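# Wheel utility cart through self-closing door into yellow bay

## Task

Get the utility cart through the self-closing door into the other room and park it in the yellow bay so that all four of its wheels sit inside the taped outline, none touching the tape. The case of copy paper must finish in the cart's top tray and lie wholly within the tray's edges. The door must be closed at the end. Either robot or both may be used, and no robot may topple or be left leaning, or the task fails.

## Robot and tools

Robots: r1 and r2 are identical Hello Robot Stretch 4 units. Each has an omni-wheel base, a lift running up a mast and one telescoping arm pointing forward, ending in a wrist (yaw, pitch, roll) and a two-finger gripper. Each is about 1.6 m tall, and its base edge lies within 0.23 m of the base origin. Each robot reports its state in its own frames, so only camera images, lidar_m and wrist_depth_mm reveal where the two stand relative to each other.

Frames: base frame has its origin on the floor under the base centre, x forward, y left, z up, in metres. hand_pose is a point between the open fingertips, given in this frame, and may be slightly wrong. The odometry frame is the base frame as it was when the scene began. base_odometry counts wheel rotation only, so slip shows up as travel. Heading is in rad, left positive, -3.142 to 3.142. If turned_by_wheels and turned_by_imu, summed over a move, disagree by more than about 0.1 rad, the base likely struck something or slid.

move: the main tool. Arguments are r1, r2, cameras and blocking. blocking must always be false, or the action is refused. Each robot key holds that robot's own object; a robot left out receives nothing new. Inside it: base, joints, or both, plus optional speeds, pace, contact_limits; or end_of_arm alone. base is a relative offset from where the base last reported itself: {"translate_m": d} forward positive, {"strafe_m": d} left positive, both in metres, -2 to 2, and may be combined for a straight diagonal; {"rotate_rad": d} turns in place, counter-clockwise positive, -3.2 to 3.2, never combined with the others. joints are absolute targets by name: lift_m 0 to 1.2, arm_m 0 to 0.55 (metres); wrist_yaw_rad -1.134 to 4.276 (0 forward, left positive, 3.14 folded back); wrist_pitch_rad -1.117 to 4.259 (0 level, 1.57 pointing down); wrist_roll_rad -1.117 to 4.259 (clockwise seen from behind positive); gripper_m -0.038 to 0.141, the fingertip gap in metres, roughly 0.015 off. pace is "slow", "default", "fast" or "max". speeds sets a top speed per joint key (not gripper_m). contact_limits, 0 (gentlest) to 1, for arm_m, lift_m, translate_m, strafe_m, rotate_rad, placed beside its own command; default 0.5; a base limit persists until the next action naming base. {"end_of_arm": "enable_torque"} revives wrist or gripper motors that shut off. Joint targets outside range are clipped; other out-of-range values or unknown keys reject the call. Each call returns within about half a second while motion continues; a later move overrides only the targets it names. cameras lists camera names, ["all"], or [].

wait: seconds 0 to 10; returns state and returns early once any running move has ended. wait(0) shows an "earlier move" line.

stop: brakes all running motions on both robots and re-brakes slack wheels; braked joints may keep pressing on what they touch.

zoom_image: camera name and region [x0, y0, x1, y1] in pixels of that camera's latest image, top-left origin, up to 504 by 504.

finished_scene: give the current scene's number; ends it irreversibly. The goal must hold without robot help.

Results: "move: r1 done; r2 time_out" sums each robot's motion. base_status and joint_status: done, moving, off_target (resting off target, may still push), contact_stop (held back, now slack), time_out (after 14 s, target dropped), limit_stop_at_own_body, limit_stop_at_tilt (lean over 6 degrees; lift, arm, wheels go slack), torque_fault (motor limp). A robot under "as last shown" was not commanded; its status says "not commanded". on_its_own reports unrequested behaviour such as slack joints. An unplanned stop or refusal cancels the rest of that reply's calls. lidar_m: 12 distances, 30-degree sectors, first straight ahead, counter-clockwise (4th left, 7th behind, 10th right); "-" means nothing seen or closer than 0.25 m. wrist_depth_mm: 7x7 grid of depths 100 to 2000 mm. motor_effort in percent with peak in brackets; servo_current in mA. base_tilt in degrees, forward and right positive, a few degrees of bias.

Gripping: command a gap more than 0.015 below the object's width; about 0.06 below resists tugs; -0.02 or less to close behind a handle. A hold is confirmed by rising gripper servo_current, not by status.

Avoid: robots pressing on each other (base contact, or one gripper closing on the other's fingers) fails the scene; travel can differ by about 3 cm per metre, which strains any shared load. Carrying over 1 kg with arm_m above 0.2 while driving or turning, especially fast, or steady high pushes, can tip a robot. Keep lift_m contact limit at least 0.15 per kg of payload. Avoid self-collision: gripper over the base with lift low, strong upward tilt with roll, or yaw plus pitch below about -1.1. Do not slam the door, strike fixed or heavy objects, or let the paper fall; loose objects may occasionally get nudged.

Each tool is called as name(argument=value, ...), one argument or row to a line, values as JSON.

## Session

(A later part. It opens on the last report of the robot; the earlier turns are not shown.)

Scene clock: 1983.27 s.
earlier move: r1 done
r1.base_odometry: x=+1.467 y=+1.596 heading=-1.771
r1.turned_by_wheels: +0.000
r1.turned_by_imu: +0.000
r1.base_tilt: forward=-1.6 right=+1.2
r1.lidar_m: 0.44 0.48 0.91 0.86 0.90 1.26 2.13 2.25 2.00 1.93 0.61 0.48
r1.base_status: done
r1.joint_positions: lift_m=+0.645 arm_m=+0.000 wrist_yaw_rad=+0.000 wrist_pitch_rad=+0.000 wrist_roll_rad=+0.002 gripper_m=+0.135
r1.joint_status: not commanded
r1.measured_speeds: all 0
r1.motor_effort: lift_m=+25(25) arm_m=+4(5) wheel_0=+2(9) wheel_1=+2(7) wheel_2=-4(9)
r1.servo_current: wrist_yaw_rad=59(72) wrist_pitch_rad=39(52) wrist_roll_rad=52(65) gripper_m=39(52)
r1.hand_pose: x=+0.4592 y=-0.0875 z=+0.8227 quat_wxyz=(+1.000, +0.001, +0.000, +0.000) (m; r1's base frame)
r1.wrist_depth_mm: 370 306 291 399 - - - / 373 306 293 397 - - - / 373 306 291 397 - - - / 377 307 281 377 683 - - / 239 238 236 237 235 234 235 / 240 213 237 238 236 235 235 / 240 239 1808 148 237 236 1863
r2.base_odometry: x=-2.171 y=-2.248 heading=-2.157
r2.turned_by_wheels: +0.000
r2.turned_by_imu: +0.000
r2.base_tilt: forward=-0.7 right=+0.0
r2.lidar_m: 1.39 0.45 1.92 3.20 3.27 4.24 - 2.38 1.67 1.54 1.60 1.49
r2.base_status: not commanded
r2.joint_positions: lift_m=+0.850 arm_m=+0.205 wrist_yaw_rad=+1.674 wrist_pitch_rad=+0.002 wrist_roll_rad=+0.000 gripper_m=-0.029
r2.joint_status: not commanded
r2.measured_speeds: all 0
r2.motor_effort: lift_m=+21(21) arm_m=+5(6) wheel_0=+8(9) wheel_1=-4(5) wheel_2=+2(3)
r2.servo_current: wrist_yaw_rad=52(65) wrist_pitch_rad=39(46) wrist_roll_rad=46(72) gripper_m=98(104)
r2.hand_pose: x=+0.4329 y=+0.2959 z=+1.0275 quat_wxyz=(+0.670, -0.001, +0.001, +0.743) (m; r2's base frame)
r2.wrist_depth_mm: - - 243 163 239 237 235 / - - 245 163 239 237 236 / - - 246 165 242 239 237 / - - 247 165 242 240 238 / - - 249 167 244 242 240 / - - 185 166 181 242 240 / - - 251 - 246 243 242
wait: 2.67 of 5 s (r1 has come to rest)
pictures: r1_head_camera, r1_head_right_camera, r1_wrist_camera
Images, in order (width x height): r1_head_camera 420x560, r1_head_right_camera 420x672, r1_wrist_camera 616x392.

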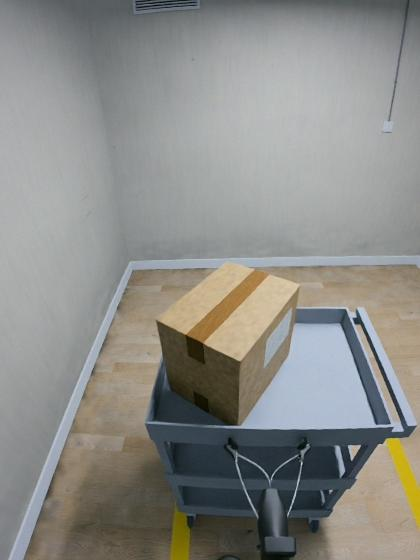

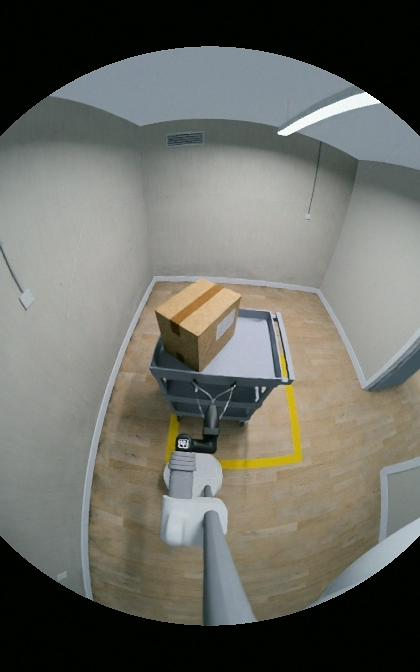

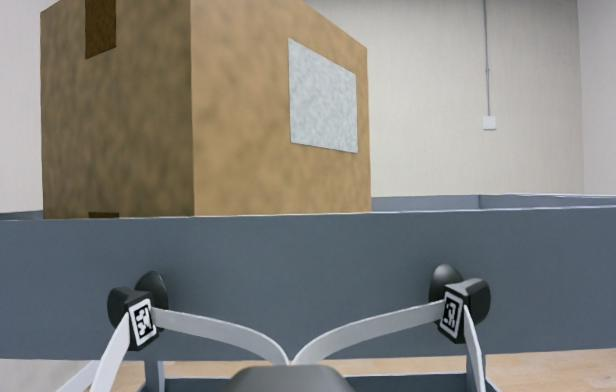

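move(
  blocking=false,
  r1={"base":{"translate_m":-0.2},"pace":"slow"},
)

wait(
  seconds=4,
)

move(
  blocking=false,
  r1={"base":{"strafe_m":-1.05},"joints":{"wrist_roll_rad":1.57,"lift_m":0.648}},
)

wait(
  seconds=6,
)

wait(
  seconds=5,
  cameras=["r1_head_camera","r1_head_left_camera"],
)

Scene clock: 2000.40 s.
move: r1 moving
r1.base_odometry: x=+1.469 y=+1.608 heading=-1.771
r1.turned_by_wheels: +0.000
r1.turned_by_imu: +0.000
r1.base_tilt: forward=-1.6 right=+1.2
r1.lidar_m: 0.46 0.50 0.89 0.85 0.90 1.27 2.14 2.24 2.00 1.94 0.66 0.46
r1.base_status: translate_m moving
r1.joint_positions: lift_m=+0.645 arm_m=+0.000 wrist_yaw_rad=+0.000 wrist_pitch_rad=+0.000 wrist_roll_rad=+0.002 gripper_m=+0.135
r1.joint_status: not commanded
r1.measured_speeds: translate_m=-0.049 strafe_m=+0.001 rotate_rad=-0.003 lift_m=+0.000 arm_m=+0.000 wrist_yaw_rad=+0.000 wrist_pitch_rad=+0.000 wrist_roll_rad=+0.000
r1.motor_effort: lift_m=+25(25) arm_m=+5(5) wheel_0=-6(6) wheel_1=-2(5) wheel_2=+6(7)
r1.servo_current: wrist_yaw_rad=46(65) wrist_pitch_rad=39(52) wrist_roll_rad=39(65) gripper_m=46(52)
r1.hand_pose: x=+0.4592 y=-0.0875 z=+0.8227 quat_wxyz=(+1.000, +0.001, +0.000, +0.000) (m; r1's base frame)
r1.wrist_depth_mm: 375 322 300 407 - - - / 377 322 301 404 - - - / 377 322 298 407 - - - / 382 314 290 389 - - - / 249 249 248 247 247 245 245 / 251 210 249 247 246 246 246 / 252 250 250 147 1921 1708 1808
r2: as last shown
r2.lidar_m: 1.38 0.47 1.93 3.21 3.27 4.22 - 2.40 1.66 1.55 1.59 1.49
r2.motor_effort: lift_m=+21(21) arm_m=+5(6) wheel_0=+8(9) wheel_1=-4(4) wheel_2=+2(3)
r2.servo_current: wrist_yaw_rad=59(59) wrist_pitch_rad=39(46) wrist_roll_rad=52(52) gripper_m=91(104)
r2.wrist_depth_mm: - - 244 163 238 236 236 / - - 245 164 240 238 236 / - - 246 166 241 238 237 / - - 247 164 243 240 238 / - - 249 167 244 241 240 / - - 185 167 181 242 242 / - - 251 - 246 243 242
pictures: none

Scene clock: 2003.20 s.
earlier move: r1 done
r1.base_odometry: x=+1.507 y=+1.792 heading=-1.771
r1.turned_by_wheels: +0.000
r1.turned_by_imu: +0.000
r1.base_tilt: forward=-1.5 right=+1.3
r1.lidar_m: 0.62 0.68 0.88 0.86 0.91 1.24 1.95 2.07 2.01 1.92 2.13 0.66
r1.base_status: done
r1.joint_positions: lift_m=+0.645 arm_m=+0.000 wrist_yaw_rad=+0.000 wrist_pitch_rad=+0.000 wrist_roll_rad=+0.002 gripper_m=+0.135
r1.joint_status: not commanded
r1.measured_speeds: all 0
r1.motor_effort: lift_m=+25(25) arm_m=+5(5) wheel_0=-3(10) wheel_1=-3(7) wheel_2=+2(7)
r1.servo_current: wrist_yaw_rad=52(78) wrist_pitch_rad=39(52) wrist_roll_rad=59(72) gripper_m=46(52)
r1.hand_pose: x=+0.4592 y=-0.0875 z=+0.8227 quat_wxyz=(+1.000, +0.001, +0.000, +0.000) (m; r1's base frame)
r1.wrist_depth_mm: - - - - - - - / - 569 492 603 - - - / - 574 496 603 - - - / - 549 480 539 433 - - / 439 436 436 433 433 433 430 / 449 197 - - - 196 449 / 445 1863 - 143 - 842 449
r2.base_odometry: x=-2.171 y=-2.248 heading=-2.157
r2.turned_by_wheels: +0.000
r2.turned_by_imu: +0.000
r2.base_tilt: forward=-0.6 right=+0.1
r2.lidar_m: 1.38 0.46 1.92 3.21 3.27 4.25 - 2.41 1.66 1.55 1.58 1.48
r2.base_status: not commanded
r2.joint_positions: lift_m=+0.850 arm_m=+0.205 wrist_yaw_rad=+1.674 wrist_pitch_rad=+0.002 wrist_roll_rad=+0.000 gripper_m=-0.029
r2.joint_status: not commanded
r2.measured_speeds: all 0
r2.motor_effort: lift_m=+21(21) arm_m=+5(6) wheel_0=+8(9) wheel_1=-4(5) wheel_2=+2(3)
r2.servo_current: wrist_yaw_rad=52(65) wrist_pitch_rad=39(46) wrist_roll_rad=46(59) gripper_m=98(104)
r2.hand_pose: x=+0.4329 y=+0.2959 z=+1.0275 quat_wxyz=(+0.670, -0.001, +0.001, +0.743) (m; r2's base frame)
r2.wrist_depth_mm: - - 244 162 238 237 236 / - - 244 164 240 237 236 / - - 246 165 242 239 236 / - - 246 165 243 240 238 / - - 249 168 243 242 240 / - - 185 166 181 242 240 / - - 252 - 246 243 242
wait: 2.80 of 4 s (r1 has come to rest)
pictures: none

Scene clock: 2003.70 s.
move: r1 moving
r1.base_odometry: x=+1.471 y=+1.799 heading=-1.771
r1.turned_by_wheels: +0.000
r1.turned_by_imu: +0.000
r1.base_tilt: forward=-1.6 right=+1.2
r1.lidar_m: 0.63 0.67 0.94 0.89 0.94 1.31 1.94 2.05 1.97 1.89 2.10 0.66
r1.base_status: strafe_m moving
r1.joint_positions: lift_m=+0.647 arm_m=+0.000 wrist_yaw_rad=+0.000 wrist_pitch_rad=+0.000 wrist_roll_rad=+0.580 gripper_m=+0.135
r1.joint_status: lift_m moving; wrist_roll_rad moving
r1.measured_speeds: translate_m=+0.000 strafe_m=-0.140 rotate_rad=-0.001 lift_m=+0.000 arm_m=+0.000 wrist_yaw_rad=+0.000 wrist_pitch_rad=+0.000 wrist_roll_rad=+1.818
r1.motor_effort: lift_m=+22(26) arm_m=+5(5) wheel_0=+8(10) wheel_1=-9(10) wheel_2=+0(2)
r1.servo_current: wrist_yaw_rad=33(65) wrist_pitch_rad=39(39) wrist_roll_rad=78(117) gripper_m=39(52)
r1.hand_pose: x=+0.4592 y=-0.0875 z=+0.8257 quat_wxyz=(+0.958, +0.286, +0.000, +0.000) (m; r1's base frame)
r1.wrist_depth_mm: - - - - - - - / - - - - - - - / - 492 585 - 427 427 - / 569 504 521 433 430 - - / - 535 430 433 - - 459 / - 196 433 - 878 195 603 / 445 439 - 143 - - -
r2: as last shown
r2.base_tilt: forward=-0.7 right=+0.1
r2.lidar_m: 1.39 0.46 1.93 3.18 3.27 4.24 - 2.38 1.66 1.54 1.58 1.50
r2.motor_effort: lift_m=+21(21) arm_m=+6(6) wheel_0=+9(9) wheel_1=-4(5) wheel_2=+2(2)
r2.servo_current: wrist_yaw_rad=59(72) wrist_pitch_rad=46(46) wrist_roll_rad=59(59) gripper_m=91(104)
r2.wrist_depth_mm: - - 244 163 240 236 236 / - - 245 163 240 237 236 / - - 247 164 241 239 237 / - - 247 165 242 240 237 / - - 249 167 244 241 239 / - - 185 167 181 243 241 / - - 251 - 247 244 243
pictures: none

Scene clock: 2008.03 s.
earlier move: r1 done
r1.base_odometry: x=+0.478 y=+2.001 heading=-1.771
r1.turned_by_wheels: +0.000
r1.turned_by_imu: -0.006
r1.base_tilt: forward=-1.6 right=+1.2
r1.lidar_m: 2.74 0.85 0.88 1.89 1.98 2.05 1.92 1.29 0.92 0.86 1.26 1.24
r1.base_status: done
r1.joint_positions: lift_m=+0.648 arm_m=+0.000 wrist_yaw_rad=+0.000 wrist_pitch_rad=+0.000 wrist_roll_rad=+1.568 gripper_m=+0.135
r1.joint_status: all done
r1.measured_speeds: all 0
r1.motor_effort: lift_m=+24(27) arm_m=+4(5) wheel_0=+0(11) wheel_1=+1(10) wheel_2=+0(2)
r1.servo_current: wrist_yaw_rad=52(72) wrist_pitch_rad=46(52) wrist_roll_rad=39(117) gripper_m=33(52)
r1.hand_pose: x=+0.4592 y=-0.0875 z=+0.8257 quat_wxyz=(+0.708, +0.706, +0.000, +0.000) (m; r1's base frame)
r1.wrist_depth_mm: - - - - - 1537 1138 / - - - - - 1708 1138 / - - - - - 1708 1160 / - - - - - 1708 1160 / - - - - - 1756 1205 / - 210 - - - 196 1255 / - - - 148 - 1708 1182
r2.base_odometry: x=-2.171 y=-2.248 heading=-2.157
r2.turned_by_wheels: +0.000
r2.turned_by_imu: +0.001
r2.base_tilt: forward=-0.7 right=+0.0
r2.lidar_m: 1.38 0.47 1.92 3.20 3.26 4.23 - 2.36 1.64 1.54 1.60 1.48
r2.base_status: not commanded
r2.joint_positions: lift_m=+0.850 arm_m=+0.205 wrist_yaw_rad=+1.674 wrist_pitch_rad=+0.002 wrist_roll_rad=+0.000 gripper_m=-0.029
r2.joint_status: not commanded
r2.measured_speeds: all 0
r2.motor_effort: lift_m=+21(21) arm_m=+5(6) wheel_0=+9(9) wheel_1=-4(5) wheel_2=+2(3)
r2.servo_current: wrist_yaw_rad=46(72) wrist_pitch_rad=39(46) wrist_roll_rad=33(59) gripper_m=98(104)
r2.hand_pose: x=+0.4329 y=+0.2959 z=+1.0275 quat_wxyz=(+0.670, -0.001, +0.001, +0.743) (m; r2's base frame)
r2.wrist_depth_mm: - - 244 162 239 236 236 / - - 245 163 241 238 236 / - - 246 165 241 239 237 / - - 247 165 243 240 238 / - - 249 168 244 242 240 / - - 185 167 181 244 241 / - - 252 - 245 244 243
wait: 4.33 of 6 s (r1 has come to rest)
pictures: none

Scene clock: 2013.03 s.
r1.base_odometry: x=+0.478 y=+2.001 heading=-1.771
r1.turned_by_wheels: +0.000
r1.turned_by_imu: +0.000
r1.base_tilt: forward=-1.6 right=+1.3
r1.lidar_m: 2.73 0.85 0.91 1.90 1.99 2.02 1.94 1.25 0.92 0.86 1.27 1.24
r1.base_status: done
r1.joint_positions: lift_m=+0.648 arm_m=+0.000 wrist_yaw_rad=+0.000 wrist_pitch_rad=+0.000 wrist_roll_rad=+1.568 gripper_m=+0.135
r1.joint_status: all done
r1.measured_speeds: all 0
r1.motor_effort: lift_m=+24(27) arm_m=+5(5) wheel_0=+1(11) wheel_1=+1(10) wheel_2=+0(2)
r1.servo_current: wrist_yaw_rad=52(72) wrist_pitch_rad=46(52) wrist_roll_rad=46(117) gripper_m=46(52)
r1.hand_pose: x=+0.4592 y=-0.0875 z=+0.8257 quat_wxyz=(+0.708, +0.706, +0.000, +0.000) (m; r1's base frame)
r1.wrist_depth_mm: - - - - - 1537 1160 / - - - - - 1661 1182 / - - - - - 1661 1182 / - - - - - 1756 1205 / - - - - - 1756 1205 / - 209 - - - 196 1281 / - - - 149 - 1708 1229
r2.base_odometry: x=-2.171 y=-2.248 heading=-2.157
r2.turned_by_wheels: +0.000
r2.turned_by_imu: +0.001
r2.base_tilt: forward=-0.7 right=+0.0
r2.lidar_m: 1.38 0.46 1.94 3.19 3.26 4.22 - 2.37 1.62 1.55 1.59 1.46
r2.base_status: not commanded
r2.joint_positions: lift_m=+0.850 arm_m=+0.205 wrist_yaw_rad=+1.674 wrist_pitch_rad=+0.002 wrist_roll_rad=+0.000 gripper_m=-0.029
r2.joint_status: not commanded
r2.measured_speeds: all 0
r2.motor_effort: lift_m=+21(21) arm_m=+5(6) wheel_0=+9(9) wheel_1=-5(5) wheel_2=+2(3)
r2.servo_current: wrist_yaw_rad=46(72) wrist_pitch_rad=39(46) wrist_roll_rad=52(59) gripper_m=91(104)
r2.hand_pose: x=+0.4329 y=+0.2959 z=+1.0275 quat_wxyz=(+0.670, -0.001, +0.001, +0.743) (m; r2's base frame)
r2.wrist_depth_mm: - - 243 163 238 237 235 / - - 244 164 239 238 236 / - - 245 165 241 240 236 / - - 247 165 243 241 237 / - - 249 168 244 242 241 / - - 185 167 182 243 241 / - - 251 - 247 244 243
wait: 5.00 s; at rest by 0.27 s
pictures: r1_head_camera, r1_head_left_camera
Images, in order (width x height): r1_head_camera 420x560, r1_head_left_camera 420x672.

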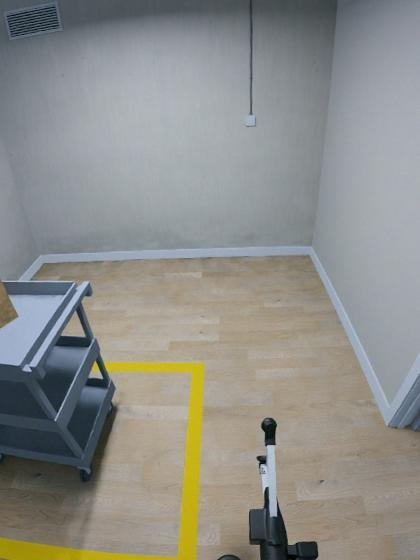

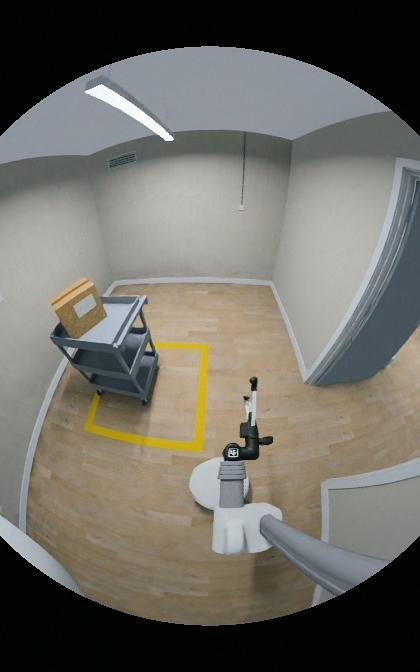

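move(
  blocking=false,
  r1={"base":{"translate_m":0.68,"strafe_m":-0.2}},
)

wait(
  seconds=6,
)

move(
  blocking=false,
  r1={"base":{"rotate_rad":1.53}},
)

wait(
  seconds=5,
  cameras=["r1_head_camera","r1_head_left_camera","r1_wrist_camera"],
)

Scene clock: 2021.43 s.
move: r1 moving
r1.base_odometry: x=+0.463 y=+1.972 heading=-1.771
r1.turned_by_wheels: +0.000
r1.turned_by_imu: +0.000
r1.base_tilt: forward=-1.6 right=+1.2
r1.lidar_m: 2.69 0.85 0.87 1.91 2.00 2.08 1.97 1.27 0.91 0.87 1.24 1.22
r1.base_status: translate_m moving; strafe_m moving
r1.joint_positions: lift_m=+0.648 arm_m=+0.000 wrist_yaw_rad=+0.000 wrist_pitch_rad=+0.000 wrist_roll_rad=+1.568 gripper_m=+0.135
r1.joint_status: not commanded
r1.measured_speeds: translate_m=+0.122 strafe_m=-0.035 rotate_rad=+0.001 lift_m=+0.000 arm_m=+0.000 wrist_yaw_rad=+0.000 wrist_pitch_rad=+0.000 wrist_roll_rad=+0.000
r1.motor_effort: lift_m=+24(24) arm_m=+4(5) wheel_0=+8(11) wheel_1=+3(5) wheel_2=-7(9)
r1.servo_current: wrist_yaw_rad=33(65) wrist_pitch_rad=39(46) wrist_roll_rad=52(65) gripper_m=46(46)
r1.hand_pose: x=+0.4592 y=-0.0875 z=+0.8257 quat_wxyz=(+0.708, +0.706, +0.000, +0.000) (m; r1's base frame)
r1.wrist_depth_mm: - - - - - 1537 1160 / - - - - - 1708 1182 / - - - - - 1618 1182 / - - - - - 1708 1205 / - - - - - 1756 1205 / - 211 - - - 197 1281 / - - - 148 - 1708 1255
r2: as last shown
r2.turned_by_imu: +0.000
r2.lidar_m: 1.38 0.45 1.95 3.21 3.28 4.22 - 2.38 1.64 1.55 1.60 1.47
r2.motor_effort: lift_m=+21(21) arm_m=+6(6) wheel_0=+9(9) wheel_1=-4(5) wheel_2=+2(2)
r2.servo_current: wrist_yaw_rad=52(59) wrist_pitch_rad=39(46) wrist_roll_rad=59(59) gripper_m=98(104)
r2.wrist_depth_mm: - - 243 163 239 237 235 / - - 244 163 241 237 236 / - - 245 165 240 238 238 / - - 247 164 243 241 238 / - - 249 167 244 242 240 / - - 185 166 181 243 241 / - - 251 - 246 244 243
pictures: none

Scene clock: 2024.73 s.
earlier move: r1 done
r1.base_odometry: x=+0.147 y=+1.374 heading=-1.771
r1.turned_by_wheels: +0.000
r1.turned_by_imu: -0.001
r1.base_tilt: forward=-1.6 right=+1.3
r1.lidar_m: 2.05 2.17 0.78 0.75 2.21 2.75 2.62 1.05 1.12 0.81 0.69 0.96
r1.base_status: done
r1.joint_positions: lift_m=+0.648 arm_m=+0.000 wrist_yaw_rad=+0.000 wrist_pitch_rad=+0.000 wrist_roll_rad=+1.568 gripper_m=+0.135
r1.joint_status: not commanded
r1.measured_speeds: all 0
r1.motor_effort: lift_m=+24(24) arm_m=+5(5) wheel_0=+1(11) wheel_1=+3(6) wheel_2=+0(10)
r1.servo_current: wrist_yaw_rad=52(65) wrist_pitch_rad=39(52) wrist_roll_rad=52(65) gripper_m=39(59)
r1.hand_pose: x=+0.4592 y=-0.0875 z=+0.8257 quat_wxyz=(+0.708, +0.706, +0.000, +0.000) (m; r1's base frame)
r1.wrist_depth_mm: - - - - - - 1118 / - - - - - 1576 1182 / - - - - - 1661 1182 / - - - - - 1708 1182 / - - - - - 1537 1205 / - 193 - - 183 197 1205 / - - - 142 - 1618 1205
r2.base_odometry: x=-2.171 y=-2.248 heading=-2.157
r2.turned_by_wheels: +0.000
r2.turned_by_imu: +0.000
r2.base_tilt: forward=-0.7 right=+0.0
r2.lidar_m: 1.35 0.48 1.94 3.19 3.29 4.23 - 2.34 1.66 1.54 1.58 1.47
r2.base_status: not commanded
r2.joint_positions: lift_m=+0.850 arm_m=+0.205 wrist_yaw_rad=+1.674 wrist_pitch_rad=+0.002 wrist_roll_rad=+0.000 gripper_m=-0.029
r2.joint_status: not commanded
r2.measured_speeds: all 0
r2.motor_effort: lift_m=+21(21) arm_m=+6(6) wheel_0=+8(9) wheel_1=-4(5) wheel_2=+2(3)
r2.servo_current: wrist_yaw_rad=39(65) wrist_pitch_rad=39(46) wrist_roll_rad=59(65) gripper_m=104(104)
r2.hand_pose: x=+0.4329 y=+0.2959 z=+1.0275 quat_wxyz=(+0.670, -0.001, +0.001, +0.743) (m; r2's base frame)
r2.wrist_depth_mm: - - 243 163 239 236 236 / - - 245 163 239 238 236 / - - 246 165 241 238 238 / - - 247 165 243 241 239 / - - 249 167 244 243 239 / - - 185 166 181 242 241 / - - 250 - 246 243 243
wait: 3.30 of 6 s (r1 has come to rest)
pictures: none

Scene clock: 2025.23 s.
move: r1 moving
r1.base_odometry: x=+0.147 y=+1.374 heading=-1.519
r1.turned_by_wheels: +0.252
r1.turned_by_imu: +0.252
r1.base_tilt: forward=-1.6 right=+1.3
r1.lidar_m: 2.05 2.39 0.75 0.77 2.47 2.60 1.44 1.03 5.17 0.70 0.78 1.35
r1.base_status: rotate_rad moving
r1.joint_positions: lift_m=+0.648 arm_m=+0.000 wrist_yaw_rad=+0.000 wrist_pitch_rad=+0.000 wrist_roll_rad=+1.568 gripper_m=+0.135
r1.joint_status: not commanded
r1.measured_speeds: translate_m=+0.000 strafe_m=+0.000 rotate_rad=+0.972 lift_m=+0.000 arm_m=+0.000 wrist_yaw_rad=+0.000 wrist_pitch_rad=+0.000 wrist_roll_rad=+0.000
r1.motor_effort: lift_m=+24(24) arm_m=+5(5) wheel_0=-8(8) wheel_1=-8(9) wheel_2=-7(7)
r1.servo_current: wrist_yaw_rad=46(65) wrist_pitch_rad=33(46) wrist_roll_rad=52(72) gripper_m=39(46)
r1.hand_pose: x=+0.4592 y=-0.0875 z=+0.8257 quat_wxyz=(+0.708, +0.706, +0.000, +0.000) (m; r1's base frame)
r1.wrist_depth_mm: - - - - - 1576 1182 / - - - - - 1537 1160 / - - - - - 1618 1182 / - - - - - 1661 1182 / - - - - - 1576 1205 / - 193 - - 182 197 1205 / - - - 148 - 1708 1182
r2: as last shown
r2.lidar_m: 1.37 0.45 1.95 3.19 3.27 4.25 - 2.36 1.67 1.54 1.58 1.48
r2.motor_effort: lift_m=+21(21) arm_m=+5(6) wheel_0=+9(9) wheel_1=-4(5) wheel_2=+2(2)
r2.servo_current: wrist_yaw_rad=52(59) wrist_pitch_rad=39(46) wrist_roll_rad=39(46) gripper_m=98(111)
r2.wrist_depth_mm: - - 244 163 239 237 235 / - - 245 163 239 238 236 / - - 246 164 241 239 238 / - - 247 165 242 240 239 / - - 249 167 244 242 239 / - - 185 166 181 243 242 / - - 251 - 246 243 244
pictures: none

Scene clock: 2026.77 s.
earlier move: r1 done
r1.base_odometry: x=+0.147 y=+1.374 heading=-0.241
r1.turned_by_wheels: +1.278
r1.turned_by_imu: +1.285
r1.base_tilt: forward=-1.6 right=+1.3
r1.lidar_m: 0.75 2.17 2.77 2.63 1.03 1.04 0.90 0.68 0.93 2.06 2.12 0.79
r1.base_status: done
r1.joint_positions: lift_m=+0.648 arm_m=+0.000 wrist_yaw_rad=+0.000 wrist_pitch_rad=+0.000 wrist_roll_rad=+1.568 gripper_m=+0.135
r1.joint_status: not commanded
r1.measured_speeds: all 0
r1.motor_effort: lift_m=+24(24) arm_m=+4(5) wheel_0=-2(10) wheel_1=-2(9) wheel_2=-2(7)
r1.servo_current: wrist_yaw_rad=46(65) wrist_pitch_rad=46(46) wrist_roll_rad=59(72) gripper_m=39(46)
r1.hand_pose: x=+0.4592 y=-0.0875 z=+0.8258 quat_wxyz=(+0.708, +0.706, +0.000, +0.000) (m; r1's base frame)
r1.wrist_depth_mm: - - - 544 - 1464 - / - - - 597 - 609 - / - - 878 544 - 609 - / - - 866 539 - 609 - / - - 931 539 - 615 - / - 193 - 535 183 197 1118 / - - - 142 - 1499 1229
r2.base_odometry: x=-2.171 y=-2.248 heading=-2.157
r2.turned_by_wheels: +0.000
r2.turned_by_imu: +0.000
r2.base_tilt: forward=-0.6 right=+0.1
r2.lidar_m: 1.38 0.47 1.93 3.22 3.29 4.25 - 2.38 1.64 1.56 1.59 1.48
r2.base_status: not commanded
r2.joint_positions: lift_m=+0.850 arm_m=+0.205 wrist_yaw_rad=+1.674 wrist_pitch_rad=+0.002 wrist_roll_rad=+0.000 gripper_m=-0.029
r2.joint_status: not commanded
r2.measured_speeds: all 0
r2.motor_effort: lift_m=+21(21) arm_m=+5(6) wheel_0=+8(9) wheel_1=-4(5) wheel_2=+2(3)
r2.servo_current: wrist_yaw_rad=39(65) wrist_pitch_rad=46(52) wrist_roll_rad=46(59) gripper_m=104(111)
r2.hand_pose: x=+0.4329 y=+0.2959 z=+1.0275 quat_wxyz=(+0.670, -0.001, +0.001, +0.743) (m; r2's base frame)
r2.wrist_depth_mm: - - 243 163 239 237 235 / - - 245 163 241 238 236 / - - 247 164 241 239 236 / - - 247 165 243 239 239 / - - 248 167 244 242 240 / - - 185 166 181 243 242 / - - 251 - 245 243 243
wait: 1.53 of 5 s (r1 has come to rest)
pictures: r1_head_camera, r1_head_left_camera, r1_wrist_camera
Images, in order (width x height): r1_head_camera 420x560, r1_head_left_camera 420x672, r1_wrist_camera 616x392.

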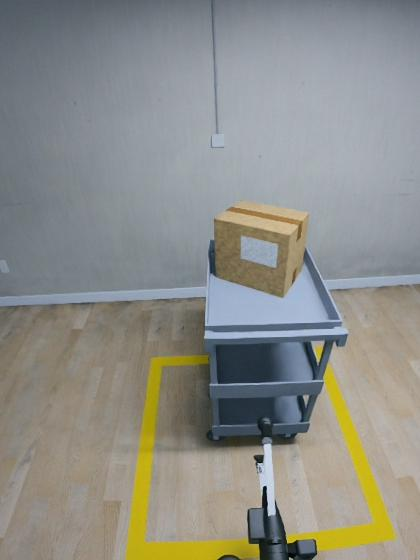

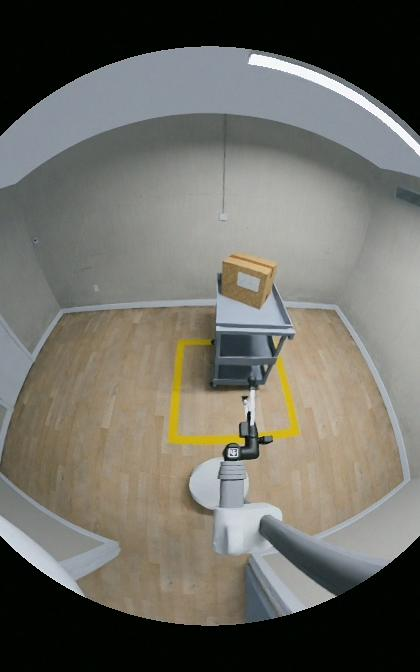

